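# Move foam block from desk to recessed far shelf

## Task

Pick up the little foam block lying on the desk and set it down on a shelf belonging to the shelving section at the aisle's far end that is set deeper back than its neighbours. It must rest on the shelf board itself, not on top of a carton, and the robot must not topple over or be left leaning.

## Robot and tools

ROBOT. A Hello Robot Stretch 4 with one arm: an omni-wheel base, a lift riding up a mast, and an arm that telescopes forward, ending in a wrist (yaw, pitch, roll) and a two-finger gripper. It stands about 1.6 m tall; the base rim reaches at most 0.23 m from the base origin.

FRAMES. Base frame: origin on the floor below the base centre, x forward, y left, z up, in metres. hand_pose (a point between the open fingertips) is reported in this frame and may be slightly wrong. Odometry frame: where the base frame was when the scene began. base_odometry counts wheel rotation only, so slip looks like travel; heading is in rad, left positive, -3.142 to 3.142.

move. One action per call; always pass "blocking": false (otherwise refused). It returns in about half a second while motion continues. An action holds "base", "joints" or both, plus optional "speeds", "pace", "contact_limits"; or "end_of_arm" alone. A call with no action just reports state and images.
- base: a relative offset from where the base last reported itself, one command: {"translate_m": d} straight, forward positive, -2 to 2 m; {"strafe_m": d} sideways, left positive, -2 to 2 m; {"rotate_rad": d} turn in place, counter-clockwise positive, -3.2 to 3.2 rad. Only translate_m and strafe_m may be combined (straight-line drive, no turning).
- joints: absolute targets by name. lift_m 0 to 1.2 m; arm_m 0 to 0.55 m extension; wrist_yaw_rad -1.134 to 4.276 (0 forward, positive left, 3.14 folded back); wrist_pitch_rad -1.117 to 4.259 (0 level, 1.57 pointing down); wrist_roll_rad -1.117 to 4.259 (positive clockwise viewed from behind); gripper_m -0.038 to 0.141, fingertip gap in metres (up to 0.015 off). Out-of-range joint targets are clipped and flagged; other bad values refuse the call; unknown keys make it invalid.
- pace: "slow", "default", "fast", "max". speeds: per-joint top speed (not gripper). With the lift above 0.2 m the base is slowed.
- contact_limits: 0 (light) to 1 (hard), default 0.5, for arm_m, lift_m, translate_m, strafe_m, rotate_rad, each only next to its own command. A base limit persists until the next base action. Even at 0 the arm needs a firm shove to stop; for a gentle press aim 1 to 3 mm past contact.
- end_of_arm: "enable_torque" revives wrist or gripper motors that switched off.
A new move overrides only the joints/base it names; the rest continue. Joints left unnamed may still push toward old targets.

wait: seconds 0 to 10; returns state and images, early if all motion has settled. wait(0) shows an ongoing move under "earlier move".
stop: brakes all your running motions and re-brakes slack wheels; a "stop:" line says whether they hold.
zoom_image: camera plus region [x0, y0, x1, y1] in pixels from the top-left, at most 504 by 504, on that camera's latest image.
finished_scene: scene = the current scene number; irreversible, the block must stay put afterwards.
cameras argument: any of head_camera, head_left_camera, head_right_camera, wrist_camera, or "all"; omitted means all, [] means none.

RESULTS. "pictures" lists image order. "move" reads "done" or the worst status. Statuses: done, moving, off_target (rested short, maybe still pushing), contact_stop (held back, goes slack), time_out (target dropped), limit_stop_at_own_body, limit_stop_at_tilt (lean over 6 degrees; lift, arm, wheels slack until it eases), torque_fault (motor limp until enable_torque). An uncommanded stop, refusal, or blockage cancels the rest of that reply's move/wait/finished_scene calls. on_its_own reports what the robot did by itself. lidar_m: 12 distances in metres, 30-degree sectors, 1st straight ahead, counter-clockwise (4th left, 7th behind, 10th right); "-" means nothing seen or closer than 0.25 m; sees about 0.15 m up to robot height. wrist_depth_mm: 7x7 grid of depths 100 to 2000 mm from top left; "-" too far, too near, hidden or featureless. turned_by_wheels vs turned_by_imu differing by over about 0.1 rad in one move means slip or collision. base_tilt in degrees (forward, right positive, about 3 degrees bias). motor_effort in percent, peak in brackets; servo_current in mA.

GRIPPING. Command a gap more than 0.015 below the object's width; about 0.06 below resists tugs. Squeezing harder pulls the object toward the wrist. A grip shows as a rise in gripper servo_current, not in gripper_m or "done". Fingertips pressed onto a surface may jam. Occasional tugs on the held object can occur.

AVOID. Self-collision: gripper over the base with lift below about 0.2 (0.45 pointing down); tilting up while rolled; yaw plus pitch below about -1.1; rolling or tilting while folded back. Tipping: heavy loads with arm extended while driving, or strong pushes with a high gripper. Do not drop the block, release it while moving, slam, or push hard; contact on the lift going up counts a load, so raise lift_m's limit if carrying weight.

Each tool is called after "Emit:" by a JSON object that holds its "api" and its "payload".

## Session

Emit:
{"api": "move", "payload": {"blocking": false}}

Scene clock: 0.00 s.
base_odometry: x=+0.000 y=+0.000 heading=+0.000
turned_by_wheels: +0.000
turned_by_imu: +0.000
base_tilt: forward=+0.4 right=+1.5
lidar_m: 0.98 0.98 1.13 1.93 1.07 1.58 2.71 2.70 1.20 0.99 0.99 1.15
base_status: not commanded
joint_positions: lift_m=+0.140 arm_m=+0.002 wrist_yaw_rad=+3.046 wrist_pitch_rad=+0.002 wrist_roll_rad=+0.000 gripper_m=+0.056
joint_status: not commanded
measured_speeds: all 0
motor_effort: lift_m=+20 arm_m=-4 wheel_0=+0 wheel_1=+0 wheel_2=+0
servo_current: wrist_yaw_rad=33 wrist_pitch_rad=33 wrist_roll_rad=26 gripper_m=46
hand_pose: x=-0.1056 y=+0.1144 z=+0.3181 quat_wxyz=(+0.048, -0.001, +0.000, +0.999) (m; base frame)
wrist_depth_mm: 136 139 - - - - - / 114 140 - - 1983 - - / 123 150 - - - - - / 137 192 - - 1983 - - / - - - - 1808 1808 - / 1118 1138 196 1008 1078 1205 - / 798 723 831 152 759 866 854
pictures: head_camera, head_left_camera, head_right_camera, wrist_camera

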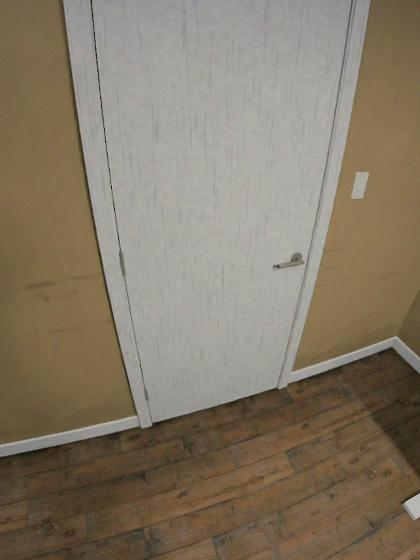

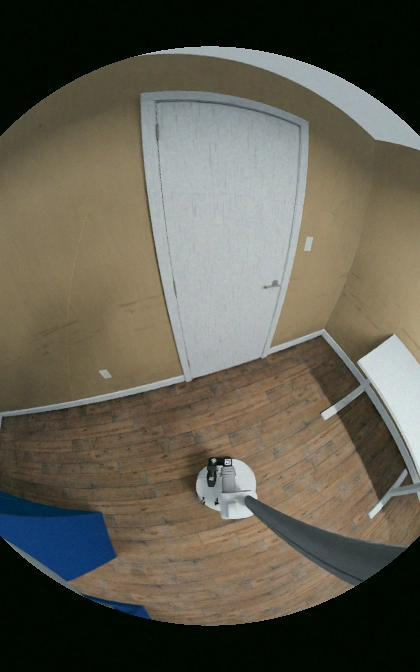

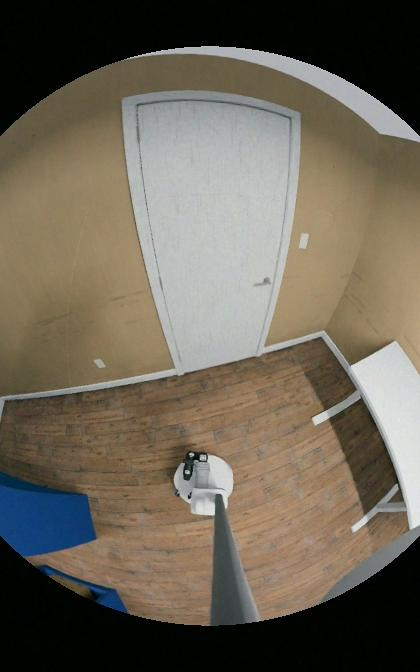

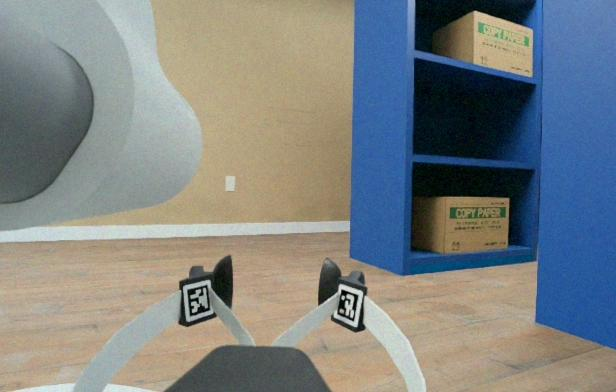

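Emit:
{"api": "move", "payload": {"base": {"rotate_rad": -1.4}, "blocking": false, "cameras": []}}

Emit:
{"api": "wait", "payload": {"seconds": 3}}

Scene clock: 4.43 s.
move: moving
base_odometry: x=+0.000 y=+0.000 heading=-0.261
turned_by_wheels: -0.261
turned_by_imu: -0.258
base_tilt: forward=+0.4 right=+1.4
lidar_m: 1.04 0.97 1.05 1.42 1.05 1.11 1.60 2.69 1.49 1.04 0.97 1.04
base_status: rotate_rad moving
joint_positions: lift_m=+0.140 arm_m=+0.002 wrist_yaw_rad=+3.046 wrist_pitch_rad=+0.002 wrist_roll_rad=+0.000 gripper_m=+0.056
joint_status: not commanded
measured_speeds: translate_m=+0.001 strafe_m=-0.001 rotate_rad=-0.990 lift_m=+0.000 arm_m=+0.000 wrist_yaw_rad=+0.000 wrist_pitch_rad=+0.000 wrist_roll_rad=+0.000
motor_effort: lift_m=+20(20) arm_m=-4(4) wheel_0=+6(7) wheel_1=+7(7) wheel_2=+7(8)
servo_current: wrist_yaw_rad=39(46) wrist_pitch_rad=39(52) wrist_roll_rad=26(33) gripper_m=39(52)
hand_pose: x=-0.1056 y=+0.1144 z=+0.3181 quat_wxyz=(+0.048, -0.001, +0.000, +0.999) (m; base frame)
wrist_depth_mm: 135 140 - - - - - / 113 140 - - - - - / 123 150 - - - - - / 137 192 - - - - - / 1983 - - 1921 1921 - - / 1118 1138 196 991 1098 1008 - / 798 715 831 153 750 866 798
pictures: none
No camera images: "cameras" was empty.

Scene clock: 5.90 s.
earlier move: done
base_odometry: x=+0.000 y=+0.000 heading=-1.400
turned_by_wheels: -1.139
turned_by_imu: -1.125
base_tilt: forward=+0.4 right=+1.3
lidar_m: 0.95 1.02 1.08 0.97 1.02 1.29 1.07 1.07 1.58 2.70 2.74 1.03
base_status: done
joint_positions: lift_m=+0.140 arm_m=+0.002 wrist_yaw_rad=+3.046 wrist_pitch_rad=+0.002 wrist_roll_rad=+0.000 gripper_m=+0.056
joint_status: not commanded
measured_speeds: all 0
motor_effort: lift_m=+20(20) arm_m=-4(4) wheel_0=+2(7) wheel_1=+2(9) wheel_2=+2(8)
servo_current: wrist_yaw_rad=39(46) wrist_pitch_rad=39(52) wrist_roll_rad=26(33) gripper_m=46(52)
hand_pose: x=-0.1056 y=+0.1144 z=+0.3181 quat_wxyz=(+0.048, -0.001, +0.000, +0.999) (m; base frame)
wrist_depth_mm: 136 140 - - - - - / 115 140 - - - - - / 121 154 - - - - - / 138 183 - - - - - / - - - - 1983 - - / 991 931 196 991 1098 1182 991 / 798 723 831 153 741 854 854
wait: 1.47 of 3 s (the move ended)
pictures: head_camera, head_left_camera, head_right_camera, wrist_camera
camera_calibration:
wrist_camera: T_world_to_cam=[[0.142551, 0.98883, 0.0435186, -0.134676], [0.0286925, 0.0398208, -0.998795, 0.369213], [-0.989371, 0.143628, -0.0226955, 0.115958], [0, 0, 0, 1]] pos_world=[0.123331, 0.101815, 0.377261]

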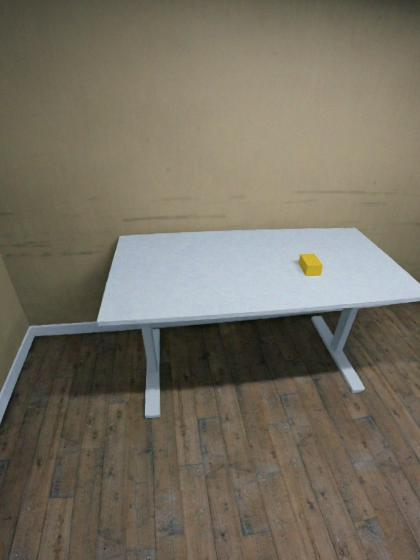

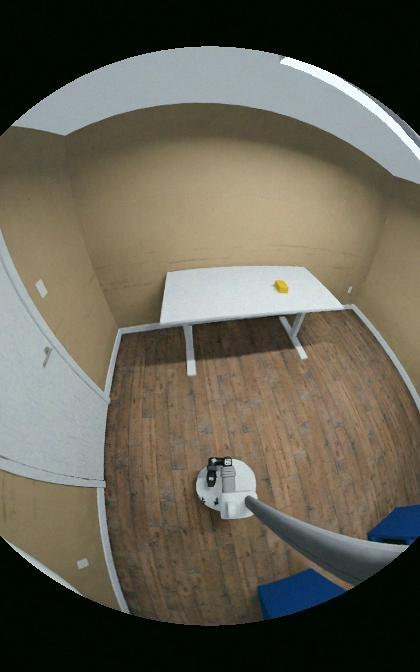

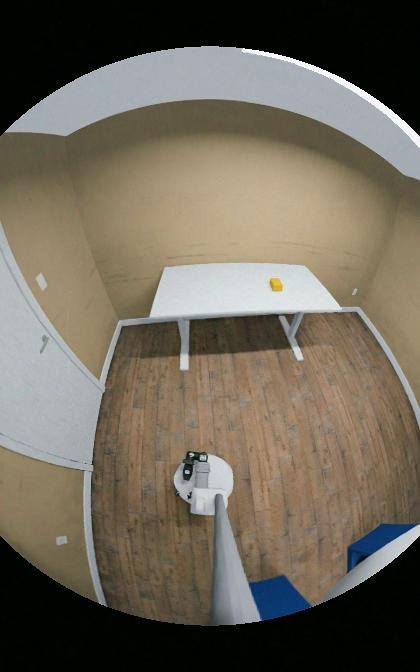

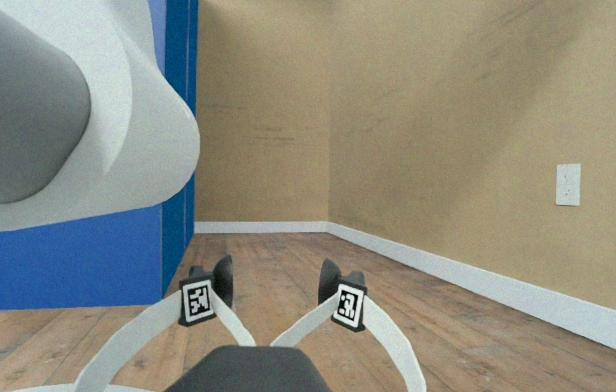

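Emit:
{"api": "move", "payload": {"base": {"rotate_rad": 0.09}, "joints": {"lift_m": 0.95}, "pace": "fast", "blocking": false, "cameras": []}}

Emit:
{"api": "wait", "payload": {"seconds": 0.7, "cameras": []}}

Emit:
{"api": "move", "payload": {"base": {"strafe_m": -0.62}, "joints": {"wrist_yaw_rad": 0.0, "wrist_pitch_rad": 0.7, "gripper_m": 0.12}, "blocking": false, "cameras": []}}

Emit:
{"api": "wait", "payload": {"seconds": 4}}

Scene clock: 53.10 s.
move: moving
base_odometry: x=+0.000 y=+0.000 heading=-1.310
turned_by_wheels: +0.090
turned_by_imu: +0.088
base_tilt: forward=+0.3 right=+1.4
lidar_m: 0.97 1.03 1.06 0.97 1.05 1.44 1.07 1.10 1.56 2.68 1.43 1.01
base_status: rotate_rad moving
joint_positions: lift_m=+0.206 arm_m=+0.002 wrist_yaw_rad=+3.046 wrist_pitch_rad=+0.002 wrist_roll_rad=+0.000 gripper_m=+0.056
joint_status: lift_m moving
measured_speeds: translate_m=+0.000 strafe_m=+0.000 rotate_rad=+0.000 lift_m=+0.248 arm_m=+0.000 wrist_yaw_rad=+0.000 wrist_pitch_rad=+0.000 wrist_roll_rad=+0.000
motor_effort: lift_m=+26(28) arm_m=-4(4) wheel_0=-4(7) wheel_1=-1(7) wheel_2=+0(5)
servo_current: wrist_yaw_rad=33(46) wrist_pitch_rad=39(52) wrist_roll_rad=26(39) gripper_m=52(52)
hand_pose: x=-0.1056 y=+0.1144 z=+0.3832 quat_wxyz=(+0.048, -0.001, +0.000, +0.999) (m; base frame)
wrist_depth_mm: 136 139 - - - - - / 113 140 - - - - - / 123 150 - - - - - / 137 179 - - - - - / 1921 - - - - - - / 1255 163 196 1138 1255 1308 1138 / 917 778 976 152 854 931 991
pictures: none
No camera images: "cameras" was empty.

Scene clock: 53.80 s.
earlier move: moving
base_odometry: x=+0.000 y=+0.000 heading=-1.310
turned_by_wheels: +0.000
turned_by_imu: +0.000
base_tilt: forward=+0.3 right=+1.1
lidar_m: 0.97 1.08 1.06 0.93 1.05 1.43 1.06 1.12 1.56 2.70 1.42 1.05
base_status: done
joint_positions: lift_m=+0.465 arm_m=+0.002 wrist_yaw_rad=+3.046 wrist_pitch_rad=+0.002 wrist_roll_rad=+0.000 gripper_m=+0.056
joint_status: lift_m moving
measured_speeds: translate_m=+0.000 strafe_m=+0.000 rotate_rad=+0.000 lift_m=+0.400 arm_m=+0.000 wrist_yaw_rad=+0.000 wrist_pitch_rad=+0.000 wrist_roll_rad=+0.000
motor_effort: lift_m=+26(28) arm_m=-4(4) wheel_0=-3(7) wheel_1=+1(7) wheel_2=+0(5)
servo_current: wrist_yaw_rad=39(46) wrist_pitch_rad=39(52) wrist_roll_rad=26(39) gripper_m=46(52)
hand_pose: x=-0.1056 y=+0.1144 z=+0.6426 quat_wxyz=(+0.048, -0.001, +0.000, +0.999) (m; base frame)
wrist_depth_mm: 136 140 - - - - - / 114 140 - - - - - / 123 150 - - - - - / 137 180 - - - - - / - - - - - - - / 1983 162 195 1808 189 - - / 1464 118 - 152 1499 1397 -
wait: 0.70 s; no rest
pictures: none
No camera images: "cameras" was empty.

Scene clock: 54.30 s.
move: moving
base_odometry: x=-0.036 y=-0.010 heading=-1.310
turned_by_wheels: +0.000
turned_by_imu: +0.000
base_tilt: forward=+0.2 right=+1.3
lidar_m: 0.97 1.03 1.10 1.02 1.03 1.47 1.07 1.11 1.57 2.66 1.42 1.04
base_status: strafe_m moving
joint_positions: lift_m=+0.665 arm_m=+0.002 wrist_yaw_rad=+2.446 wrist_pitch_rad=+0.585 wrist_roll_rad=+0.000 gripper_m=+0.076
joint_status: lift_m moving; wrist_yaw_rad moving; wrist_pitch_rad moving; gripper_m moving
measured_speeds: translate_m=+0.001 strafe_m=-0.144 rotate_rad=-0.003 lift_m=+0.400 arm_m=+0.000 wrist_yaw_rad=-1.815 wrist_pitch_rad=+1.356 wrist_roll_rad=+0.000
motor_effort: lift_m=+27(27) arm_m=-4(4) wheel_0=+8(10) wheel_1=-8(9) wheel_2=+0(1)
servo_current: wrist_yaw_rad=78(117) wrist_pitch_rad=33(78) wrist_roll_rad=26(33) gripper_m=59(65)
hand_pose: x=+0.0446 y=+0.2212 z=+0.6839 quat_wxyz=(+0.326, -0.271, +0.098, +0.900) (m; base frame)
wrist_depth_mm: - - - - - - - / - - - - - - - / - - - 1863 - - - / 1618 1576 1618 1661 1464 - - / 1255 1281 1281 1336 1336 1182 - / 1060 1042 198 1098 195 1060 - / 917 866 946 150 917 960 931
pictures: none
No camera images: "cameras" was empty.

Scene clock: 57.57 s.
earlier move: done
base_odometry: x=-0.599 y=-0.160 heading=-1.310
turned_by_wheels: +0.000
turned_by_imu: -0.003
base_tilt: forward=+0.3 right=+1.3
lidar_m: 0.99 1.03 1.69 1.60 1.69 1.12 1.07 1.18 2.18 2.07 2.16 1.04
base_status: done
joint_positions: lift_m=+0.950 arm_m=+0.002 wrist_yaw_rad=+0.003 wrist_pitch_rad=+0.699 wrist_roll_rad=+0.000 gripper_m=+0.120
joint_status: all done
measured_speeds: all 0
motor_effort: lift_m=+23(28) arm_m=-4(4) wheel_0=+1(10) wheel_1=+1(10) wheel_2=+0(2)
servo_current: wrist_yaw_rad=39(124) wrist_pitch_rad=39(78) wrist_roll_rad=33(33) gripper_m=46(117)
hand_pose: x=+0.3941 y=-0.0867 z=+0.9422 quat_wxyz=(+0.939, -0.001, +0.343, +0.002) (m; base frame)
wrist_depth_mm: - - - - - - - / - - - - - - - / - - - - 1336 - - / 1708 1756 1756 1756 1756 1808 1808 / 1430 1464 1464 1499 1537 1499 1537 / 1255 220 1229 1336 197 1308 1336 / 1138 1078 1160 143 1160 1160 1182
wait: 3.27 of 4 s (the move ended)
pictures: head_camera, head_left_camera, head_right_camera, wrist_camera
camera_calibration:
wrist_camera: T_world_to_cam=[[-0.00547025, -0.997924, 0.0641627, -0.167542], [-0.660367, -0.0445777, -0.749619, 1.01572], [0.750924, -0.0464715, -0.658752, 0.550338], [0, 0, 0, 1]] pos_world=[0.256571, -0.0963409, 1.13469]

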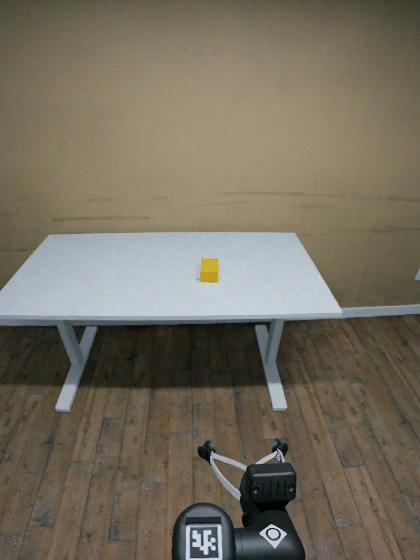

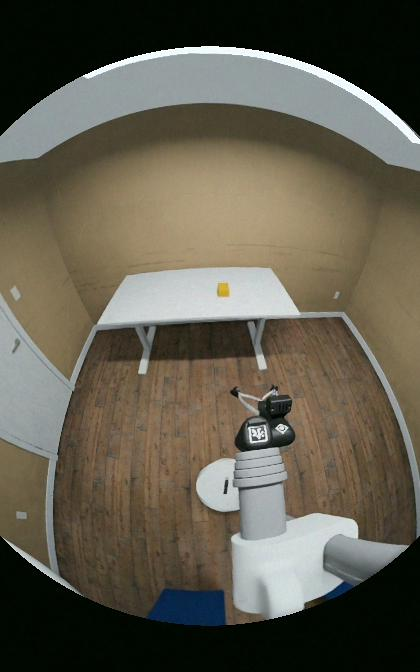

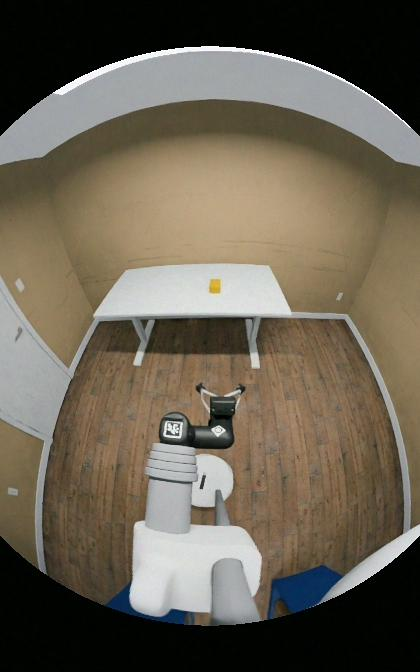

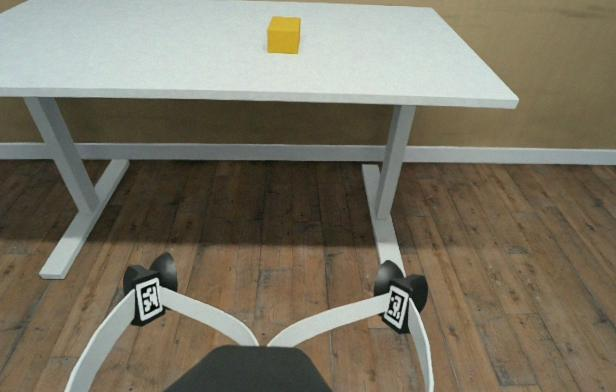

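Emit:
{"api": "zoom_image", "payload": {"camera": "wrist_camera", "region": [230, 0, 350, 80]}}

Emit:
{"api": "zoom_image", "payload": {"camera": "head_camera", "region": [170, 230, 260, 320]}}

Scaled by 4.200.

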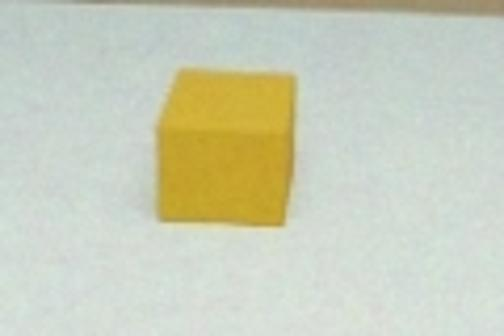

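Scaled by 5.600 from the camera's 420x560 image, which has a finer 1200x1600 frame.

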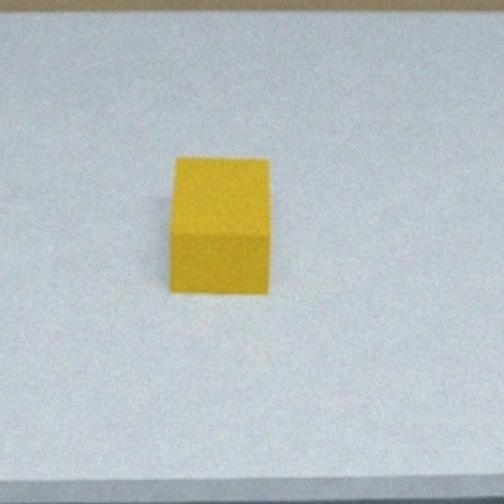

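Emit:
{"api": "move", "payload": {"base": {"translate_m": 0.55, "strafe_m": 0.03}, "joints": {"wrist_pitch_rad": 0.5, "lift_m": 0.88, "gripper_m": 0.135}, "blocking": false, "cameras": []}}

Emit:
{"api": "wait", "payload": {"seconds": 5}}

Scene clock: 92.73 s.
move: moving
base_odometry: x=-0.589 y=-0.191 heading=-1.310
turned_by_wheels: +0.000
turned_by_imu: -0.001
base_tilt: forward=+0.4 right=+1.5
lidar_m: 0.95 1.01 1.70 1.60 1.70 1.15 1.09 1.22 2.17 2.04 2.17 1.01
base_status: translate_m moving; strafe_m moving
joint_positions: lift_m=+0.911 arm_m=+0.002 wrist_yaw_rad=+0.003 wrist_pitch_rad=+0.506 wrist_roll_rad=+0.000 gripper_m=+0.132
joint_status: lift_m moving; wrist_pitch_rad moving; gripper_m moving
measured_speeds: translate_m=+0.125 strafe_m=+0.009 rotate_rad=-0.006 lift_m=-0.141 arm_m=+0.000 wrist_yaw_rad=+0.000 wrist_pitch_rad=-0.001 wrist_roll_rad=+0.000
motor_effort: lift_m=+11(23) arm_m=-4(4) wheel_0=+3(6) wheel_1=+7(7) wheel_2=-9(10)
servo_current: wrist_yaw_rad=46(46) wrist_pitch_rad=52(111) wrist_roll_rad=39(39) gripper_m=65(78)
hand_pose: x=+0.4257 y=-0.0866 z=+0.9499 quat_wxyz=(+0.968, +0.000, +0.250, +0.002) (m; base frame)
wrist_depth_mm: - - - - - - - / - - - - - - - / - - - - - - - / - - - - - - - / 1661 1708 1756 1808 1756 1863 1863 / 1464 204 1366 1537 202 1499 1537 / 1205 1205 1281 - 1281 1281 1336
pictures: none
No camera images: "cameras" was empty.

Scene clock: 95.57 s.
earlier move: done
base_odometry: x=-0.428 y=-0.684 heading=-1.309
turned_by_wheels: +0.000
turned_by_imu: -0.001
base_tilt: forward=+0.2 right=+1.4
lidar_m: 0.46 0.47 0.64 1.57 1.64 1.69 1.61 1.69 2.23 2.06 0.65 0.47
base_status: done
joint_positions: lift_m=+0.880 arm_m=+0.002 wrist_yaw_rad=+0.003 wrist_pitch_rad=+0.506 wrist_roll_rad=+0.000 gripper_m=+0.135
joint_status: all done
measured_speeds: all 0
motor_effort: lift_m=+14(23) arm_m=-4(4) wheel_0=+1(6) wheel_1=+3(7) wheel_2=+0(11)
servo_current: wrist_yaw_rad=33(52) wrist_pitch_rad=46(111) wrist_roll_rad=26(39) gripper_m=46(78)
hand_pose: x=+0.4257 y=-0.0866 z=+0.9189 quat_wxyz=(+0.968, +0.000, +0.250, +0.002) (m; base frame)
wrist_depth_mm: - - - - - - - / - - - - - - - / - - - - - - - / - - - 525 - - - / - - - - - - - / - 187 172 - 196 - - / - 1138 - - - - -
wait: 2.83 of 5 s (the move ended)
pictures: head_camera, head_left_camera, head_right_camera, wrist_camera
camera_calibration:
wrist_camera: T_world_to_cam=[[-0.0178179, -0.997962, 0.0612674, -0.157897], [-0.503763, -0.0439704, -0.862722, 1.05645], [0.863658, -0.0462362, -0.501953, 0.319223], [0, 0, 0, 1]] pos_world=[0.253685, -0.0963638, 1.08133]

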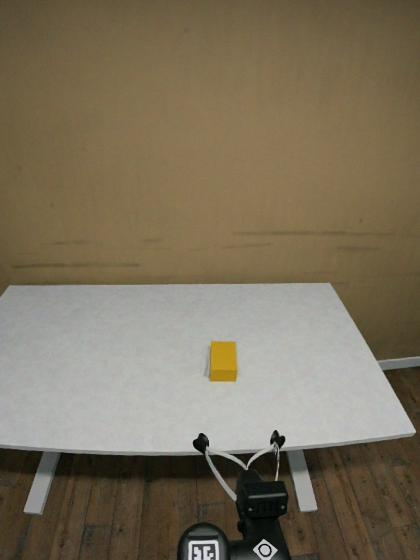

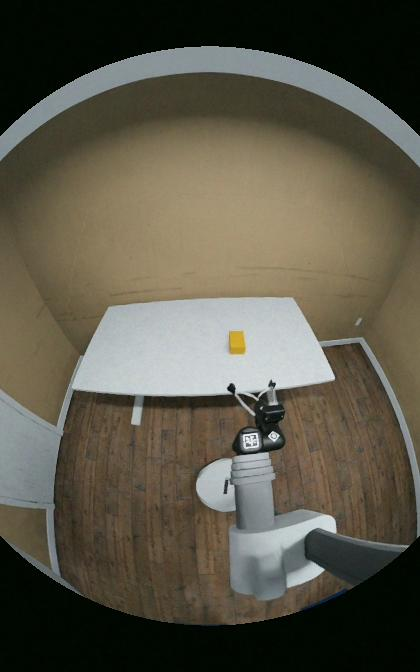

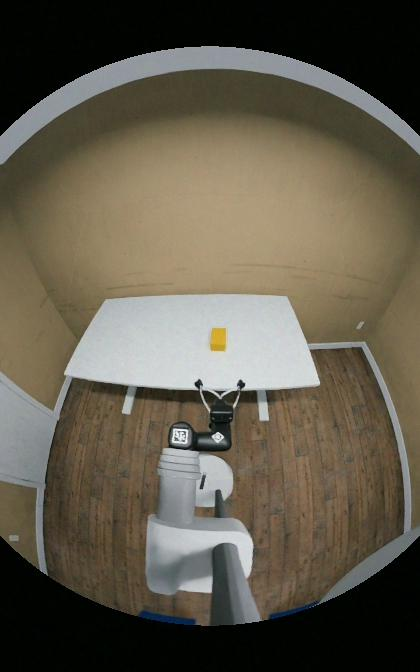

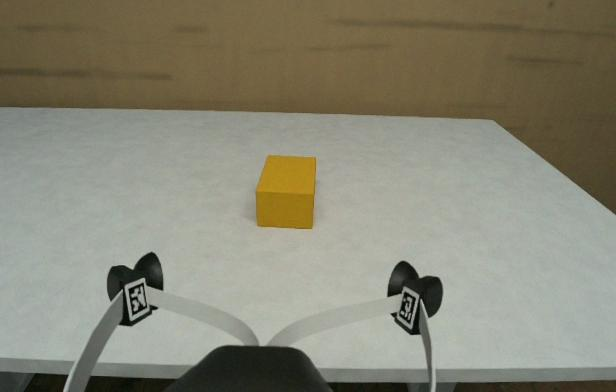

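Emit:
{"api": "move", "payload": {"joints": {"arm_m": 0.27, "wrist_yaw_rad": -0.03, "lift_m": 0.86}, "blocking": false, "cameras": []}}

Emit:
{"api": "wait", "payload": {"seconds": 3, "cameras": ["head_camera", "wrist_camera"]}}

Scene clock: 128.60 s.
move: moving
base_odometry: x=-0.428 y=-0.684 heading=-1.309
turned_by_wheels: +0.000
turned_by_imu: -0.001
base_tilt: forward=+0.4 right=+1.4
lidar_m: 0.44 0.47 0.64 1.58 1.66 1.70 1.61 1.69 2.20 2.08 0.66 0.47
base_status: not commanded
joint_positions: lift_m=+0.860 arm_m=+0.054 wrist_yaw_rad=-0.027 wrist_pitch_rad=+0.506 wrist_roll_rad=+0.000 gripper_m=+0.135
joint_status: lift_m moving; arm_m moving; wrist_yaw_rad moving
measured_speeds: translate_m=+0.000 strafe_m=+0.000 rotate_rad=+0.000 lift_m=-0.006 arm_m=+0.198 wrist_yaw_rad=+0.000 wrist_pitch_rad=+0.000 wrist_roll_rad=+0.000
motor_effort: lift_m=+14(15) arm_m=+5(9) wheel_0=+1(1) wheel_1=+3(3) wheel_2=+0(0)
servo_current: wrist_yaw_rad=39(65) wrist_pitch_rad=33(59) wrist_roll_rad=26(33) gripper_m=39(46)
hand_pose: x=+0.4753 y=-0.0941 z=+0.8990 quat_wxyz=(+0.968, +0.003, +0.250, -0.013) (m; base frame)
wrist_depth_mm: - - - - - - - / - - - - - - - / - - - - - - - / - - 484 484 - - - / - - - - - - - / - 187 172 - 195 - - / - - - - - - -
pictures: none
No camera images: "cameras" was empty.

Scene clock: 130.03 s.
earlier move: done
base_odometry: x=-0.428 y=-0.684 heading=-1.309
turned_by_wheels: +0.000
turned_by_imu: +0.000
base_tilt: forward=+0.4 right=+1.5
lidar_m: 0.43 0.48 0.63 1.54 1.68 1.71 1.63 1.70 2.20 2.08 0.67 0.48
base_status: not commanded
joint_positions: lift_m=+0.860 arm_m=+0.270 wrist_yaw_rad=-0.027 wrist_pitch_rad=+0.506 wrist_roll_rad=+0.000 gripper_m=+0.135
joint_status: all done
measured_speeds: all 0
motor_effort: lift_m=+14(16) arm_m=+6(10) wheel_0=+1(1) wheel_1=+3(3) wheel_2=+0(0)
servo_current: wrist_yaw_rad=46(72) wrist_pitch_rad=59(59) wrist_roll_rad=26(33) gripper_m=46(52)
hand_pose: x=+0.6906 y=-0.0941 z=+0.8990 quat_wxyz=(+0.968, +0.003, +0.250, -0.013) (m; base frame)
wrist_depth_mm: - - - - - - - / - - - - - - - / - - - - - - - / - - - - - - - / - - 345 349 - - - / - 187 278 301 195 - - / - - - - - - -
wait: 1.43 of 3 s (the move ended)
pictures: head_camera, wrist_camera
camera_calibration:
wrist_camera: T_world_to_cam=[[-0.0476528, -0.996983, 0.0612637, -0.138756], [-0.504698, -0.0288959, -0.862812, 1.17447], [0.861979, -0.0720351, -0.501799, 0.0787511], [0, 0, 0, 1]] pos_world=[0.51826, -0.0987275, 1.06137]

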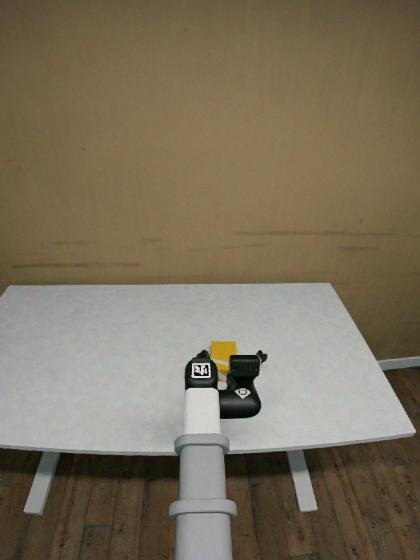

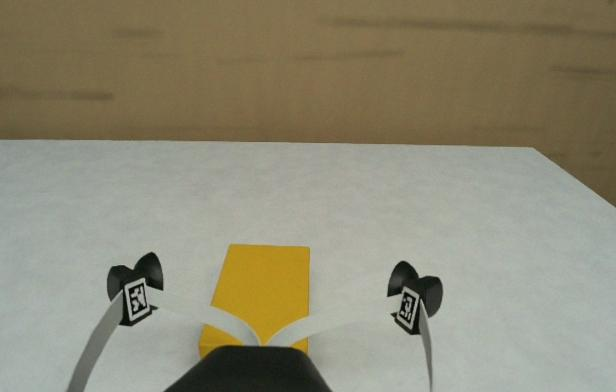

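Emit:
{"api": "move", "payload": {"joints": {"arm_m": 0.328, "lift_m": 0.80}, "blocking": false, "cameras": []}}

Emit:
{"api": "wait", "payload": {"seconds": 2, "cameras": ["head_camera", "wrist_camera"]}}

Scene clock: 151.87 s.
move: moving
base_odometry: x=-0.428 y=-0.684 heading=-1.309
turned_by_wheels: +0.000
turned_by_imu: -0.001
base_tilt: forward=+0.3 right=+1.4
lidar_m: 0.44 0.46 0.65 1.59 1.65 1.69 1.60 1.69 2.21 2.07 0.68 0.46
base_status: not commanded
joint_positions: lift_m=+0.822 arm_m=+0.315 wrist_yaw_rad=-0.027 wrist_pitch_rad=+0.506 wrist_roll_rad=+0.000 gripper_m=+0.135
joint_status: lift_m moving; arm_m moving
measured_speeds: translate_m=+0.000 strafe_m=+0.000 rotate_rad=+0.000 lift_m=-0.121 arm_m=+0.107 wrist_yaw_rad=+0.000 wrist_pitch_rad=+0.000 wrist_roll_rad=+0.000
motor_effort: lift_m=+13(14) arm_m=+7(10) wheel_0=+1(1) wheel_1=+3(3) wheel_2=+0(0)
servo_current: wrist_yaw_rad=33(46) wrist_pitch_rad=39(52) wrist_roll_rad=33(33) gripper_m=52(52)
hand_pose: x=+0.7361 y=-0.0941 z=+0.8610 quat_wxyz=(+0.968, +0.003, +0.250, -0.013) (m; base frame)
wrist_depth_mm: - - - - - - - / - - - - - - - / - - - - - - - / - - - - - - - / - - 297 298 - - - / - 187 256 259 196 - - / - - 224 - - - -
pictures: none
No camera images: "cameras" was empty.

Scene clock: 152.53 s.
earlier move: done
base_odometry: x=-0.428 y=-0.684 heading=-1.309
turned_by_wheels: +0.000
turned_by_imu: +0.000
base_tilt: forward=+0.1 right=+1.5
lidar_m: 0.45 0.46 0.66 1.57 1.66 1.70 1.63 1.70 2.22 2.06 0.67 0.47
base_status: not commanded
joint_positions: lift_m=+0.800 arm_m=+0.328 wrist_yaw_rad=-0.027 wrist_pitch_rad=+0.506 wrist_roll_rad=+0.000 gripper_m=+0.135
joint_status: all done
measured_speeds: all 0
motor_effort: lift_m=+14(14) arm_m=+6(10) wheel_0=+1(1) wheel_1=+3(3) wheel_2=+0(0)
servo_current: wrist_yaw_rad=26(46) wrist_pitch_rad=46(52) wrist_roll_rad=33(33) gripper_m=46(59)
hand_pose: x=+0.7486 y=-0.0941 z=+0.8390 quat_wxyz=(+0.968, +0.003, +0.250, -0.013) (m; base frame)
wrist_depth_mm: - - - - - - - / - - - - - - - / - - - - - - - / - - - - - - - / - - 264 267 - - - / - 187 220 222 195 - - / - - 193 - - - -
wait: 0.67 of 2 s (the move ended)
pictures: head_camera, wrist_camera
camera_calibration:
wrist_camera: T_world_to_cam=[[-0.0477119, -0.996981, 0.0612635, -0.132286], [-0.504695, -0.0288663, -0.862815, 1.15198], [0.861978, -0.0720859, -0.501794, -0.00137229], [0, 0, 0, 1]] pos_world=[0.576269, -0.0987321, 1.00136]

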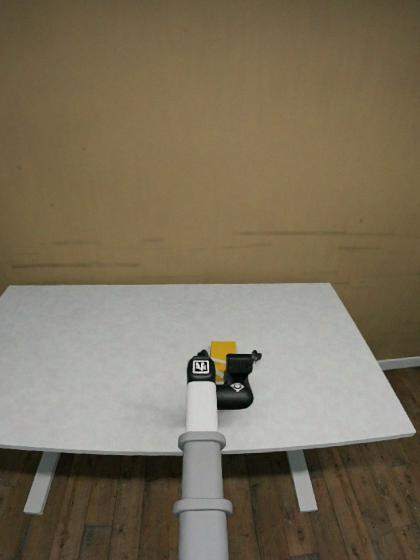

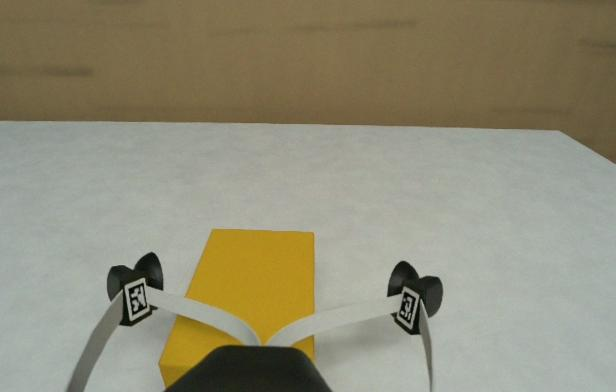

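Emit:
{"api": "move", "payload": {"base": {"strafe_m": 0.011}, "joints": {"arm_m": 0.335, "lift_m": 0.768}, "contact_limits": {"lift_m": 0.3}, "blocking": false, "cameras": []}}

Emit:
{"api": "wait", "payload": {"seconds": 2, "cameras": ["wrist_camera"]}}

Emit:
{"api": "move", "payload": {"joints": {"gripper_m": 0.03}, "blocking": false, "cameras": []}}

Emit:
{"api": "wait", "payload": {"seconds": 2, "cameras": ["head_camera", "wrist_camera"]}}

Scene clock: 172.17 s.
move: moving
base_odometry: x=-0.417 y=-0.681 heading=-1.309
turned_by_wheels: +0.000
turned_by_imu: -0.001
base_tilt: forward=+0.4 right=+1.4
lidar_m: 0.44 0.46 0.66 1.55 1.65 1.70 1.63 1.70 2.21 2.10 0.66 0.46
base_status: strafe_m moving
joint_positions: lift_m=+0.772 arm_m=+0.335 wrist_yaw_rad=-0.027 wrist_pitch_rad=+0.504 wrist_roll_rad=+0.000 gripper_m=+0.135
joint_status: lift_m moving; arm_m moving
measured_speeds: translate_m=+0.000 strafe_m=+0.000 rotate_rad=+0.000 lift_m=-0.046 arm_m=+0.000 wrist_yaw_rad=+0.000 wrist_pitch_rad=-0.035 wrist_roll_rad=+0.000
motor_effort: lift_m=+13(14) arm_m=+7(10) wheel_0=-3(9) wheel_1=+1(8) wheel_2=+2(2)
servo_current: wrist_yaw_rad=33(46) wrist_pitch_rad=52(52) wrist_roll_rad=33(33) gripper_m=52(52)
contact_limits: lift_m 0.3
hand_pose: x=+0.7558 y=-0.0942 z=+0.8105 quat_wxyz=(+0.968, +0.003, +0.249, -0.013) (m; base frame)
wrist_depth_mm: - - - - - - - / - - - - - - - / - - - - - - - / - - - - - - - / - - 224 236 - - - / - 186 186 188 195 - - / - - 168 135 - - -
pictures: none
No camera images: "cameras" was empty.

Scene clock: 172.60 s.
earlier move: done
base_odometry: x=-0.417 y=-0.681 heading=-1.309
turned_by_wheels: +0.000
turned_by_imu: +0.000
base_tilt: forward=+0.3 right=+1.4
lidar_m: 0.45 0.44 0.66 1.57 1.65 1.72 1.62 1.70 2.22 2.10 0.68 0.48
base_status: done
joint_positions: lift_m=+0.769 arm_m=+0.335 wrist_yaw_rad=-0.027 wrist_pitch_rad=+0.502 wrist_roll_rad=+0.000 gripper_m=+0.135
joint_status: all done
measured_speeds: all 0
motor_effort: lift_m=+12(14) arm_m=+6(10) wheel_0=-3(9) wheel_1=+2(8) wheel_2=+0(2)
servo_current: wrist_yaw_rad=33(46) wrist_pitch_rad=39(52) wrist_roll_rad=26(33) gripper_m=46(52)
contact_limits: lift_m 0.3
hand_pose: x=+0.7560 y=-0.0942 z=+0.8079 quat_wxyz=(+0.969, +0.003, +0.248, -0.013) (m; base frame)
wrist_depth_mm: - - - - - - - / - - - - - - - / - - - - - - - / - - - - - - - / - - 223 225 - - - / - 183 185 186 196 - - / - - 166 - - - -
wait: 0.43 of 2 s (the move ended)
pictures: wrist_camera
camera_calibration:
wrist_camera: T_world_to_cam=[[-0.048035, -0.996969, 0.0611936, -0.129768], [-0.501838, -0.0288824, -0.864479, 1.12813], [0.863627, -0.0722346, -0.498929, -0.0269574], [0, 0, 0, 1]] pos_world=[0.583185, -0.0987394, 0.969735]

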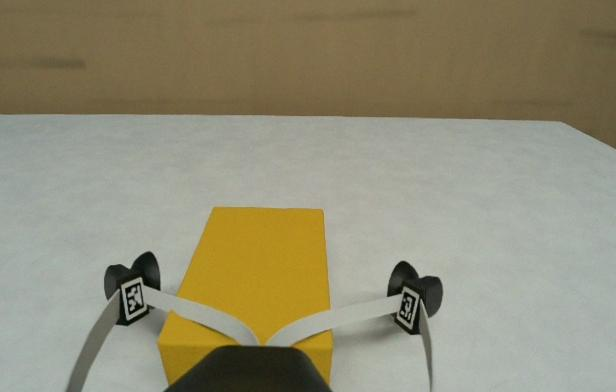

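Scene clock: 173.10 s.
move: moving
base_odometry: x=-0.417 y=-0.681 heading=-1.309
turned_by_wheels: +0.000
turned_by_imu: +0.000
base_tilt: forward=+0.3 right=+1.3
lidar_m: 0.45 0.46 0.62 1.55 1.64 1.70 1.62 1.70 2.22 2.09 0.65 0.46
base_status: not commanded
joint_positions: lift_m=+0.769 arm_m=+0.335 wrist_yaw_rad=-0.027 wrist_pitch_rad=+0.502 wrist_roll_rad=+0.000 gripper_m=+0.122
joint_status: gripper_m moving
measured_speeds: all 0
motor_effort: lift_m=+12(13) arm_m=+6(6) wheel_0=-3(3) wheel_1=+2(2) wheel_2=+0(0)
servo_current: wrist_yaw_rad=39(46) wrist_pitch_rad=46(52) wrist_roll_rad=26(33) gripper_m=85(98)
contact_limits: lift_m 0.3
hand_pose: x=+0.7560 y=-0.0942 z=+0.8079 quat_wxyz=(+0.969, +0.003, +0.248, -0.013) (m; base frame)
wrist_depth_mm: - - - - - - - / - - - - - - - / - - - - - - - / - - - - - - - / - - 224 225 - - - / - 188 180 186 195 - - / - - 167 133 - - -
pictures: none
No camera images: "cameras" was empty.

Scene clock: 174.57 s.
earlier move: done
base_odometry: x=-0.417 y=-0.681 heading=-1.309
turned_by_wheels: +0.000
turned_by_imu: +0.000
base_tilt: forward=+0.3 right=+1.3
lidar_m: 0.44 0.47 0.64 1.58 1.64 1.69 1.61 1.69 2.19 2.11 0.65 0.46
base_status: not commanded
joint_positions: lift_m=+0.768 arm_m=+0.335 wrist_yaw_rad=-0.027 wrist_pitch_rad=+0.502 wrist_roll_rad=+0.000 gripper_m=+0.031
joint_status: all done
measured_speeds: all 0
motor_effort: lift_m=+13(13) arm_m=+6(6) wheel_0=-3(3) wheel_1=+2(2) wheel_2=+0(0)
servo_current: wrist_yaw_rad=39(46) wrist_pitch_rad=46(65) wrist_roll_rad=20(39) gripper_m=111(215)
contact_limits: lift_m 0.3
hand_pose: x=+0.7560 y=-0.0942 z=+0.8079 quat_wxyz=(+0.969, +0.003, +0.248, -0.013) (m; base frame)
wrist_depth_mm: - - - - - - - / - - - - - - - / - - - - - - - / - - - - - - - / - - 212 213 - - - / - 176 177 179 184 - - / - - 150 149 - - -
wait: 1.47 of 2 s (the move ended)
pictures: head_camera, wrist_camera
camera_calibration:
wrist_camera: T_world_to_cam=[[-0.0480379, -0.996969, 0.0611928, -0.129761], [-0.501804, -0.0288831, -0.864499, 1.12807], [0.863646, -0.0722355, -0.498896, -0.0270541], [0, 0, 0, 1]] pos_world=[0.583205, -0.0987394, 0.969662]

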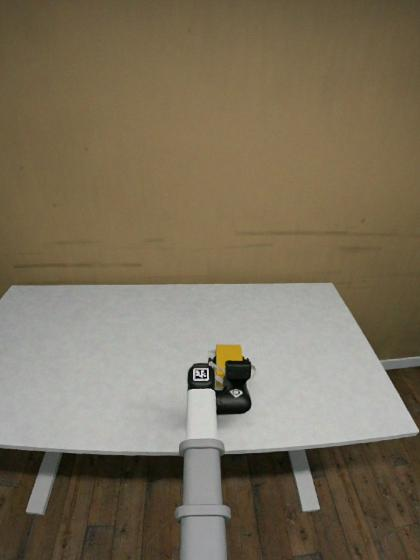

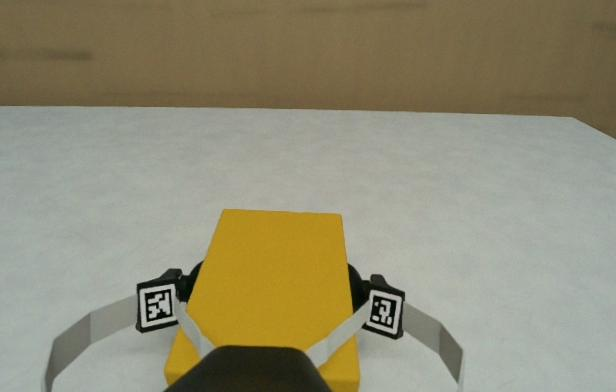

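Emit:
{"api": "move", "payload": {"joints": {"lift_m": 0.9}, "blocking": false, "cameras": []}}

Emit:
{"api": "wait", "payload": {"seconds": 0.6, "cameras": ["wrist_camera"]}}

Emit:
{"api": "move", "payload": {"base": {"translate_m": -0.45}, "joints": {"arm_m": 0.05}, "blocking": false, "cameras": []}}

Emit:
{"api": "wait", "payload": {"seconds": 3, "cameras": ["head_camera", "wrist_camera"]}}

Scene clock: 188.43 s.
move: moving
base_odometry: x=-0.417 y=-0.681 heading=-1.309
turned_by_wheels: +0.000
turned_by_imu: -0.001
base_tilt: forward=+0.3 right=+1.4
lidar_m: 0.45 0.46 0.66 1.57 1.64 1.70 1.61 1.69 2.23 2.08 0.64 0.47
base_status: not commanded
joint_positions: lift_m=+0.807 arm_m=+0.335 wrist_yaw_rad=-0.027 wrist_pitch_rad=+0.502 wrist_roll_rad=+0.000 gripper_m=+0.031
joint_status: lift_m moving
measured_speeds: translate_m=+0.000 strafe_m=+0.000 rotate_rad=+0.000 lift_m=+0.149 arm_m=+0.000 wrist_yaw_rad=+0.000 wrist_pitch_rad=+0.000 wrist_roll_rad=+0.000
motor_effort: lift_m=+24(27) arm_m=+6(6) wheel_0=-3(3) wheel_1=+2(2) wheel_2=+0(0)
servo_current: wrist_yaw_rad=39(39) wrist_pitch_rad=46(59) wrist_roll_rad=26(33) gripper_m=111(117)
hand_pose: x=+0.7560 y=-0.0942 z=+0.8462 quat_wxyz=(+0.969, +0.003, +0.248, -0.013) (m; base frame)
wrist_depth_mm: - - - - - - - / - - - - - - - / - - - - - - - / - - - - - - - / - - 212 214 - - - / - 176 177 179 184 - - / - - 150 149 - - -
pictures: none
No camera images: "cameras" was empty.

Scene clock: 189.03 s.
earlier move: moving
base_odometry: x=-0.417 y=-0.681 heading=-1.309
turned_by_wheels: +0.000
turned_by_imu: +0.000
base_tilt: forward=+0.3 right=+1.4
lidar_m: 0.44 0.49 0.67 1.58 1.66 1.71 1.62 1.69 2.21 2.10 0.66 0.47
base_status: not commanded
joint_positions: lift_m=+0.893 arm_m=+0.335 wrist_yaw_rad=-0.027 wrist_pitch_rad=+0.502 wrist_roll_rad=+0.000 gripper_m=+0.031
joint_status: lift_m moving
measured_speeds: translate_m=+0.000 strafe_m=+0.000 rotate_rad=+0.000 lift_m=+0.069 arm_m=+0.000 wrist_yaw_rad=+0.000 wrist_pitch_rad=+0.000 wrist_roll_rad=+0.000
motor_effort: lift_m=+24(28) arm_m=+6(6) wheel_0=-2(3) wheel_1=+2(2) wheel_2=+0(0)
servo_current: wrist_yaw_rad=46(46) wrist_pitch_rad=46(59) wrist_roll_rad=26(33) gripper_m=104(124)
hand_pose: x=+0.7560 y=-0.0942 z=+0.9321 quat_wxyz=(+0.969, +0.003, +0.248, -0.013) (m; base frame)
wrist_depth_mm: - - - - - - - / - - - - - - - / - - - - - - - / - - - - - - - / - - 213 214 - - - / - 176 177 179 184 - - / - - 150 149 - - -
wait: 0.60 s; no rest
pictures: wrist_camera
camera_calibration:
wrist_camera: T_world_to_cam=[[-0.0480379, -0.996969, 0.0611929, -0.13736], [-0.501805, -0.028883, -0.864499, 1.23544], [0.863646, -0.0722356, -0.498896, 0.034902], [0, 0, 0, 1]] pos_world=[0.583207, -0.0987394, 1.09385]

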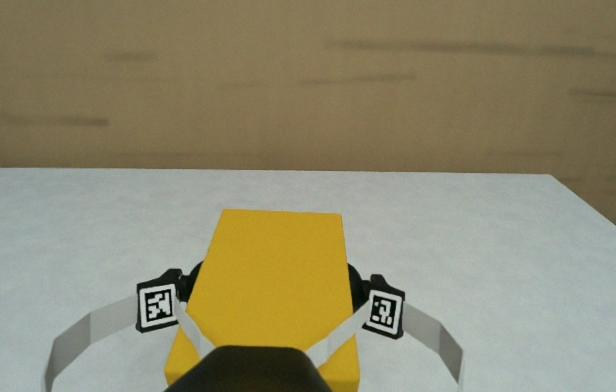

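Scene clock: 189.53 s.
move: moving
base_odometry: x=-0.426 y=-0.649 heading=-1.310
turned_by_wheels: +0.000
turned_by_imu: +0.000
base_tilt: forward=+0.3 right=+1.4
lidar_m: 0.47 0.52 0.70 1.56 1.65 1.65 1.57 1.67 2.19 2.08 0.72 0.49
base_status: translate_m moving
joint_positions: lift_m=+0.900 arm_m=+0.283 wrist_yaw_rad=-0.027 wrist_pitch_rad=+0.502 wrist_roll_rad=+0.000 gripper_m=+0.031
joint_status: lift_m moving; arm_m moving
measured_speeds: translate_m=-0.123 strafe_m=+0.001 rotate_rad=-0.001 lift_m=+0.000 arm_m=-0.198 wrist_yaw_rad=+0.000 wrist_pitch_rad=+0.000 wrist_roll_rad=+0.000
motor_effort: lift_m=+25(25) arm_m=-4(9) wheel_0=-7(8) wheel_1=-5(6) wheel_2=+9(9)
servo_current: wrist_yaw_rad=39(39) wrist_pitch_rad=46(52) wrist_roll_rad=26(33) gripper_m=117(117)
hand_pose: x=+0.7040 y=-0.0942 z=+0.9390 quat_wxyz=(+0.969, +0.003, +0.248, -0.013) (m; base frame)
wrist_depth_mm: - - - - - - - / - - - - - - - / - - - - - - - / - - - - - - - / - - 212 214 - - - / - 176 177 179 184 - - / - - 150 149 - - -
pictures: none
No camera images: "cameras" was empty.

Scene clock: 192.23 s.
earlier move: done
base_odometry: x=-0.534 y=-0.246 heading=-1.310
turned_by_wheels: +0.000
turned_by_imu: +0.000
base_tilt: forward=+0.4 right=+1.3
lidar_m: 0.88 0.93 1.66 1.56 1.65 1.21 1.15 1.28 2.21 2.10 2.19 0.93
base_status: done
joint_positions: lift_m=+0.900 arm_m=+0.050 wrist_yaw_rad=-0.027 wrist_pitch_rad=+0.502 wrist_roll_rad=+0.000 gripper_m=+0.031
joint_status: all done
measured_speeds: all 0
motor_effort: lift_m=+24(26) arm_m=-6(11) wheel_0=-3(8) wheel_1=-2(8) wheel_2=+0(10)
servo_current: wrist_yaw_rad=33(46) wrist_pitch_rad=52(52) wrist_roll_rad=26(39) gripper_m=117(124)
hand_pose: x=+0.4715 y=-0.0942 z=+0.9390 quat_wxyz=(+0.969, +0.003, +0.248, -0.013) (m; base frame)
wrist_depth_mm: - - - - - - - / - - - - - - - / - - - - - - - / - - - - - - - / - 1661 213 214 1661 1756 1863 / 1397 186 177 179 185 1576 1499 / 1160 1182 150 149 1205 1182 1281
wait: 2.70 of 3 s (the move ended)
pictures: head_camera, wrist_camera
camera_calibration:
wrist_camera: T_world_to_cam=[[-0.0480374, -0.996969, 0.0611929, -0.151456], [-0.501805, -0.0288833, -0.864499, 1.09863], [0.863646, -0.0722352, -0.498896, 0.284147], [0, 0, 0, 1]] pos_world=[0.298619, -0.0987394, 1.10079]

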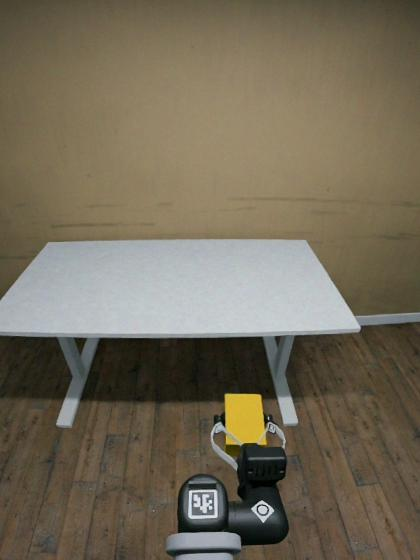

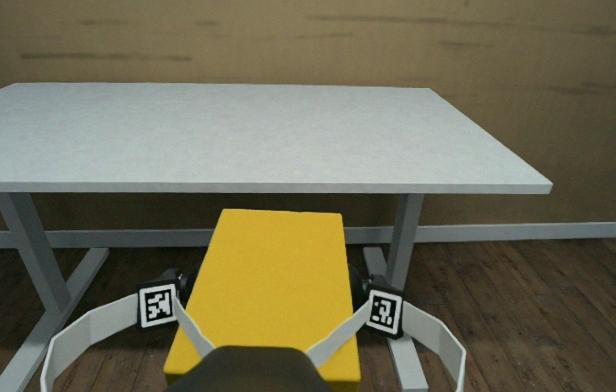

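Emit:
{"api": "move", "payload": {"base": {"rotate_rad": 3.14}, "joints": {"arm_m": 0.0}, "blocking": false, "cameras": []}}

Emit:
{"api": "wait", "payload": {"seconds": 6}}

Scene clock: 198.13 s.
move: moving
base_odometry: x=-0.534 y=-0.246 heading=-1.061
turned_by_wheels: +0.249
turned_by_imu: +0.244
base_tilt: forward=+0.4 right=+1.4
lidar_m: 0.88 1.03 1.58 1.57 1.81 1.15 1.20 1.30 2.13 2.11 1.05 0.90
base_status: rotate_rad moving
joint_positions: lift_m=+0.900 arm_m=+0.009 wrist_yaw_rad=-0.027 wrist_pitch_rad=+0.502 wrist_roll_rad=+0.000 gripper_m=+0.031
joint_status: arm_m moving
joint sent to its limit — arm_m, lower limit.
measured_speeds: translate_m=+0.002 strafe_m=+0.000 rotate_rad=+0.943 lift_m=+0.000 arm_m=-0.078 wrist_yaw_rad=+0.000 wrist_pitch_rad=+0.000 wrist_roll_rad=+0.000
motor_effort: lift_m=+24(24) arm_m=-5(11) wheel_0=-7(8) wheel_1=-6(8) wheel_2=-8(8)
servo_current: wrist_yaw_rad=39(39) wrist_pitch_rad=46(52) wrist_roll_rad=26(33) gripper_m=111(117)
hand_pose: x=+0.4302 y=-0.0942 z=+0.9390 quat_wxyz=(+0.969, +0.003, +0.248, -0.013) (m; base frame)
wrist_depth_mm: - - - - - - - / - - - - - - - / - - - - - - - / 1921 - - - - - - / 1708 1708 220 214 1756 1229 - / 1397 185 177 179 185 1499 1499 / 1182 1182 150 149 1229 1182 1308
pictures: none
No camera images: "cameras" was empty.

Scene clock: 200.67 s.
earlier move: done
base_odometry: x=-0.534 y=-0.246 heading=+1.830
turned_by_wheels: +2.891
turned_by_imu: +2.853
base_tilt: forward=+0.3 right=+1.3
lidar_m: 1.15 1.30 2.24 2.13 2.19 0.95 0.90 0.92 1.25 1.56 1.63 1.22
base_status: done
joint_positions: lift_m=+0.900 arm_m=+0.002 wrist_yaw_rad=-0.027 wrist_pitch_rad=+0.502 wrist_roll_rad=+0.000 gripper_m=+0.031
joint_status: all done
joint sent to its limit — arm_m, lower limit.
measured_speeds: all 0
motor_effort: lift_m=+23(24) arm_m=-6(11) wheel_0=-2(8) wheel_1=-1(8) wheel_2=-2(9)
servo_current: wrist_yaw_rad=39(52) wrist_pitch_rad=39(59) wrist_roll_rad=33(33) gripper_m=124(124)
hand_pose: x=+0.4237 y=-0.0942 z=+0.9390 quat_wxyz=(+0.969, +0.003, +0.248, -0.013) (m; base frame)
wrist_depth_mm: - - - - - - - / 1708 - - - - - - / - - - - - - - / 1397 1661 - - - - - / 1430 1661 220 214 1863 1863 1808 / - 181 177 178 185 1537 1499 / 1182 1182 150 149 1229 1182 1308
wait: 2.53 of 6 s (the move ended)
pictures: head_camera, head_left_camera, head_right_camera, wrist_camera
camera_calibration:
wrist_camera: T_world_to_cam=[[-0.0480386, -0.996969, 0.0611929, -0.153752], [-0.501805, -0.0288828, -0.864499, 1.07471], [0.863646, -0.0722362, -0.498896, 0.325402], [0, 0, 0, 1]] pos_world=[0.250875, -0.0987395, 1.10083]

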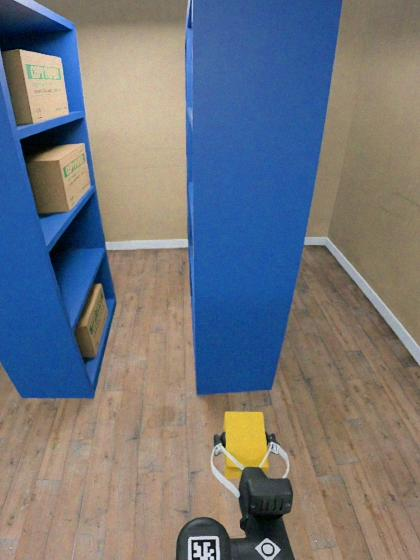

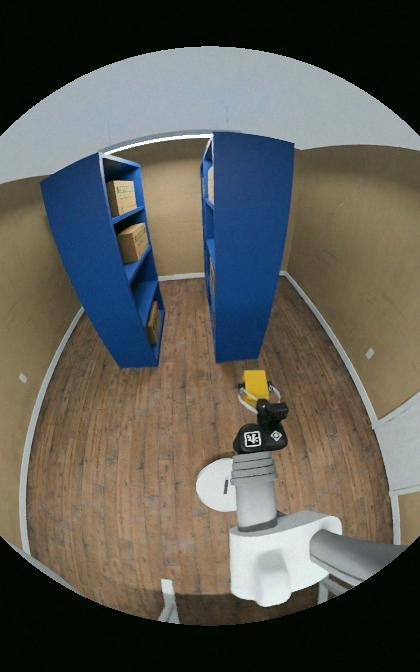

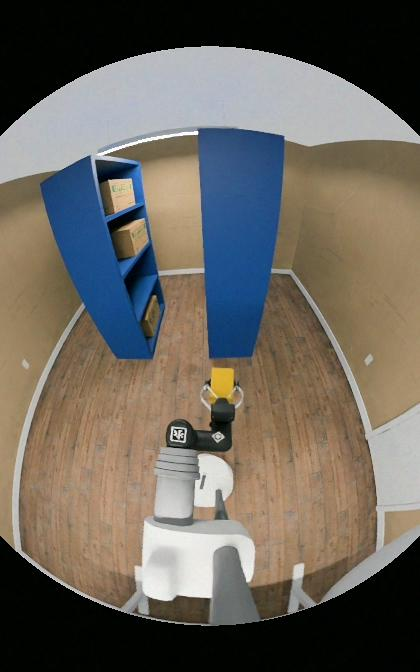

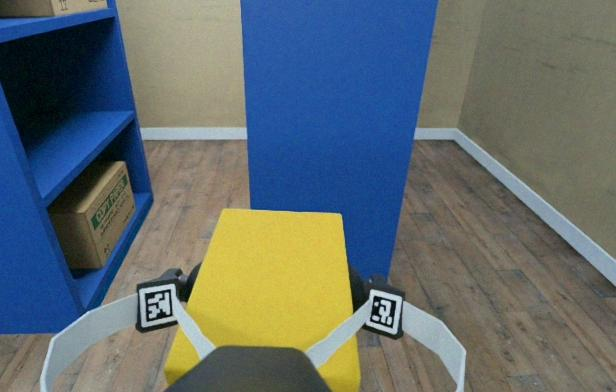

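Emit:
{"api": "zoom_image", "payload": {"camera": "head_camera", "region": [60, 0, 230, 250]}}

Emit:
{"api": "zoom_image", "payload": {"camera": "head_left_camera", "region": [80, 120, 260, 380]}}

Scaled by 2.016 from the camera's 420x560 image, which has a finer 1200x1600 frame.

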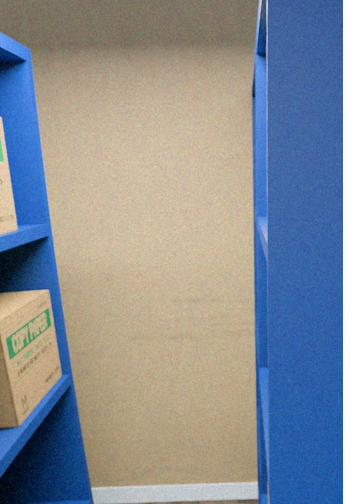

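Scaled by 1.938 from the camera's 420x672 image, which has a finer 600x960 frame.

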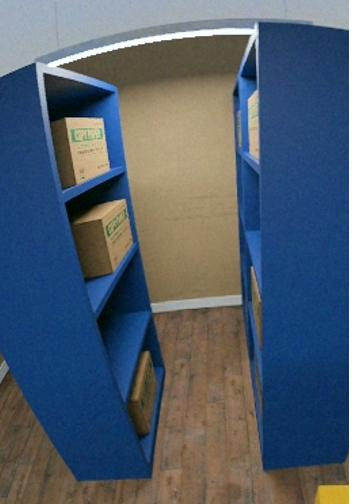

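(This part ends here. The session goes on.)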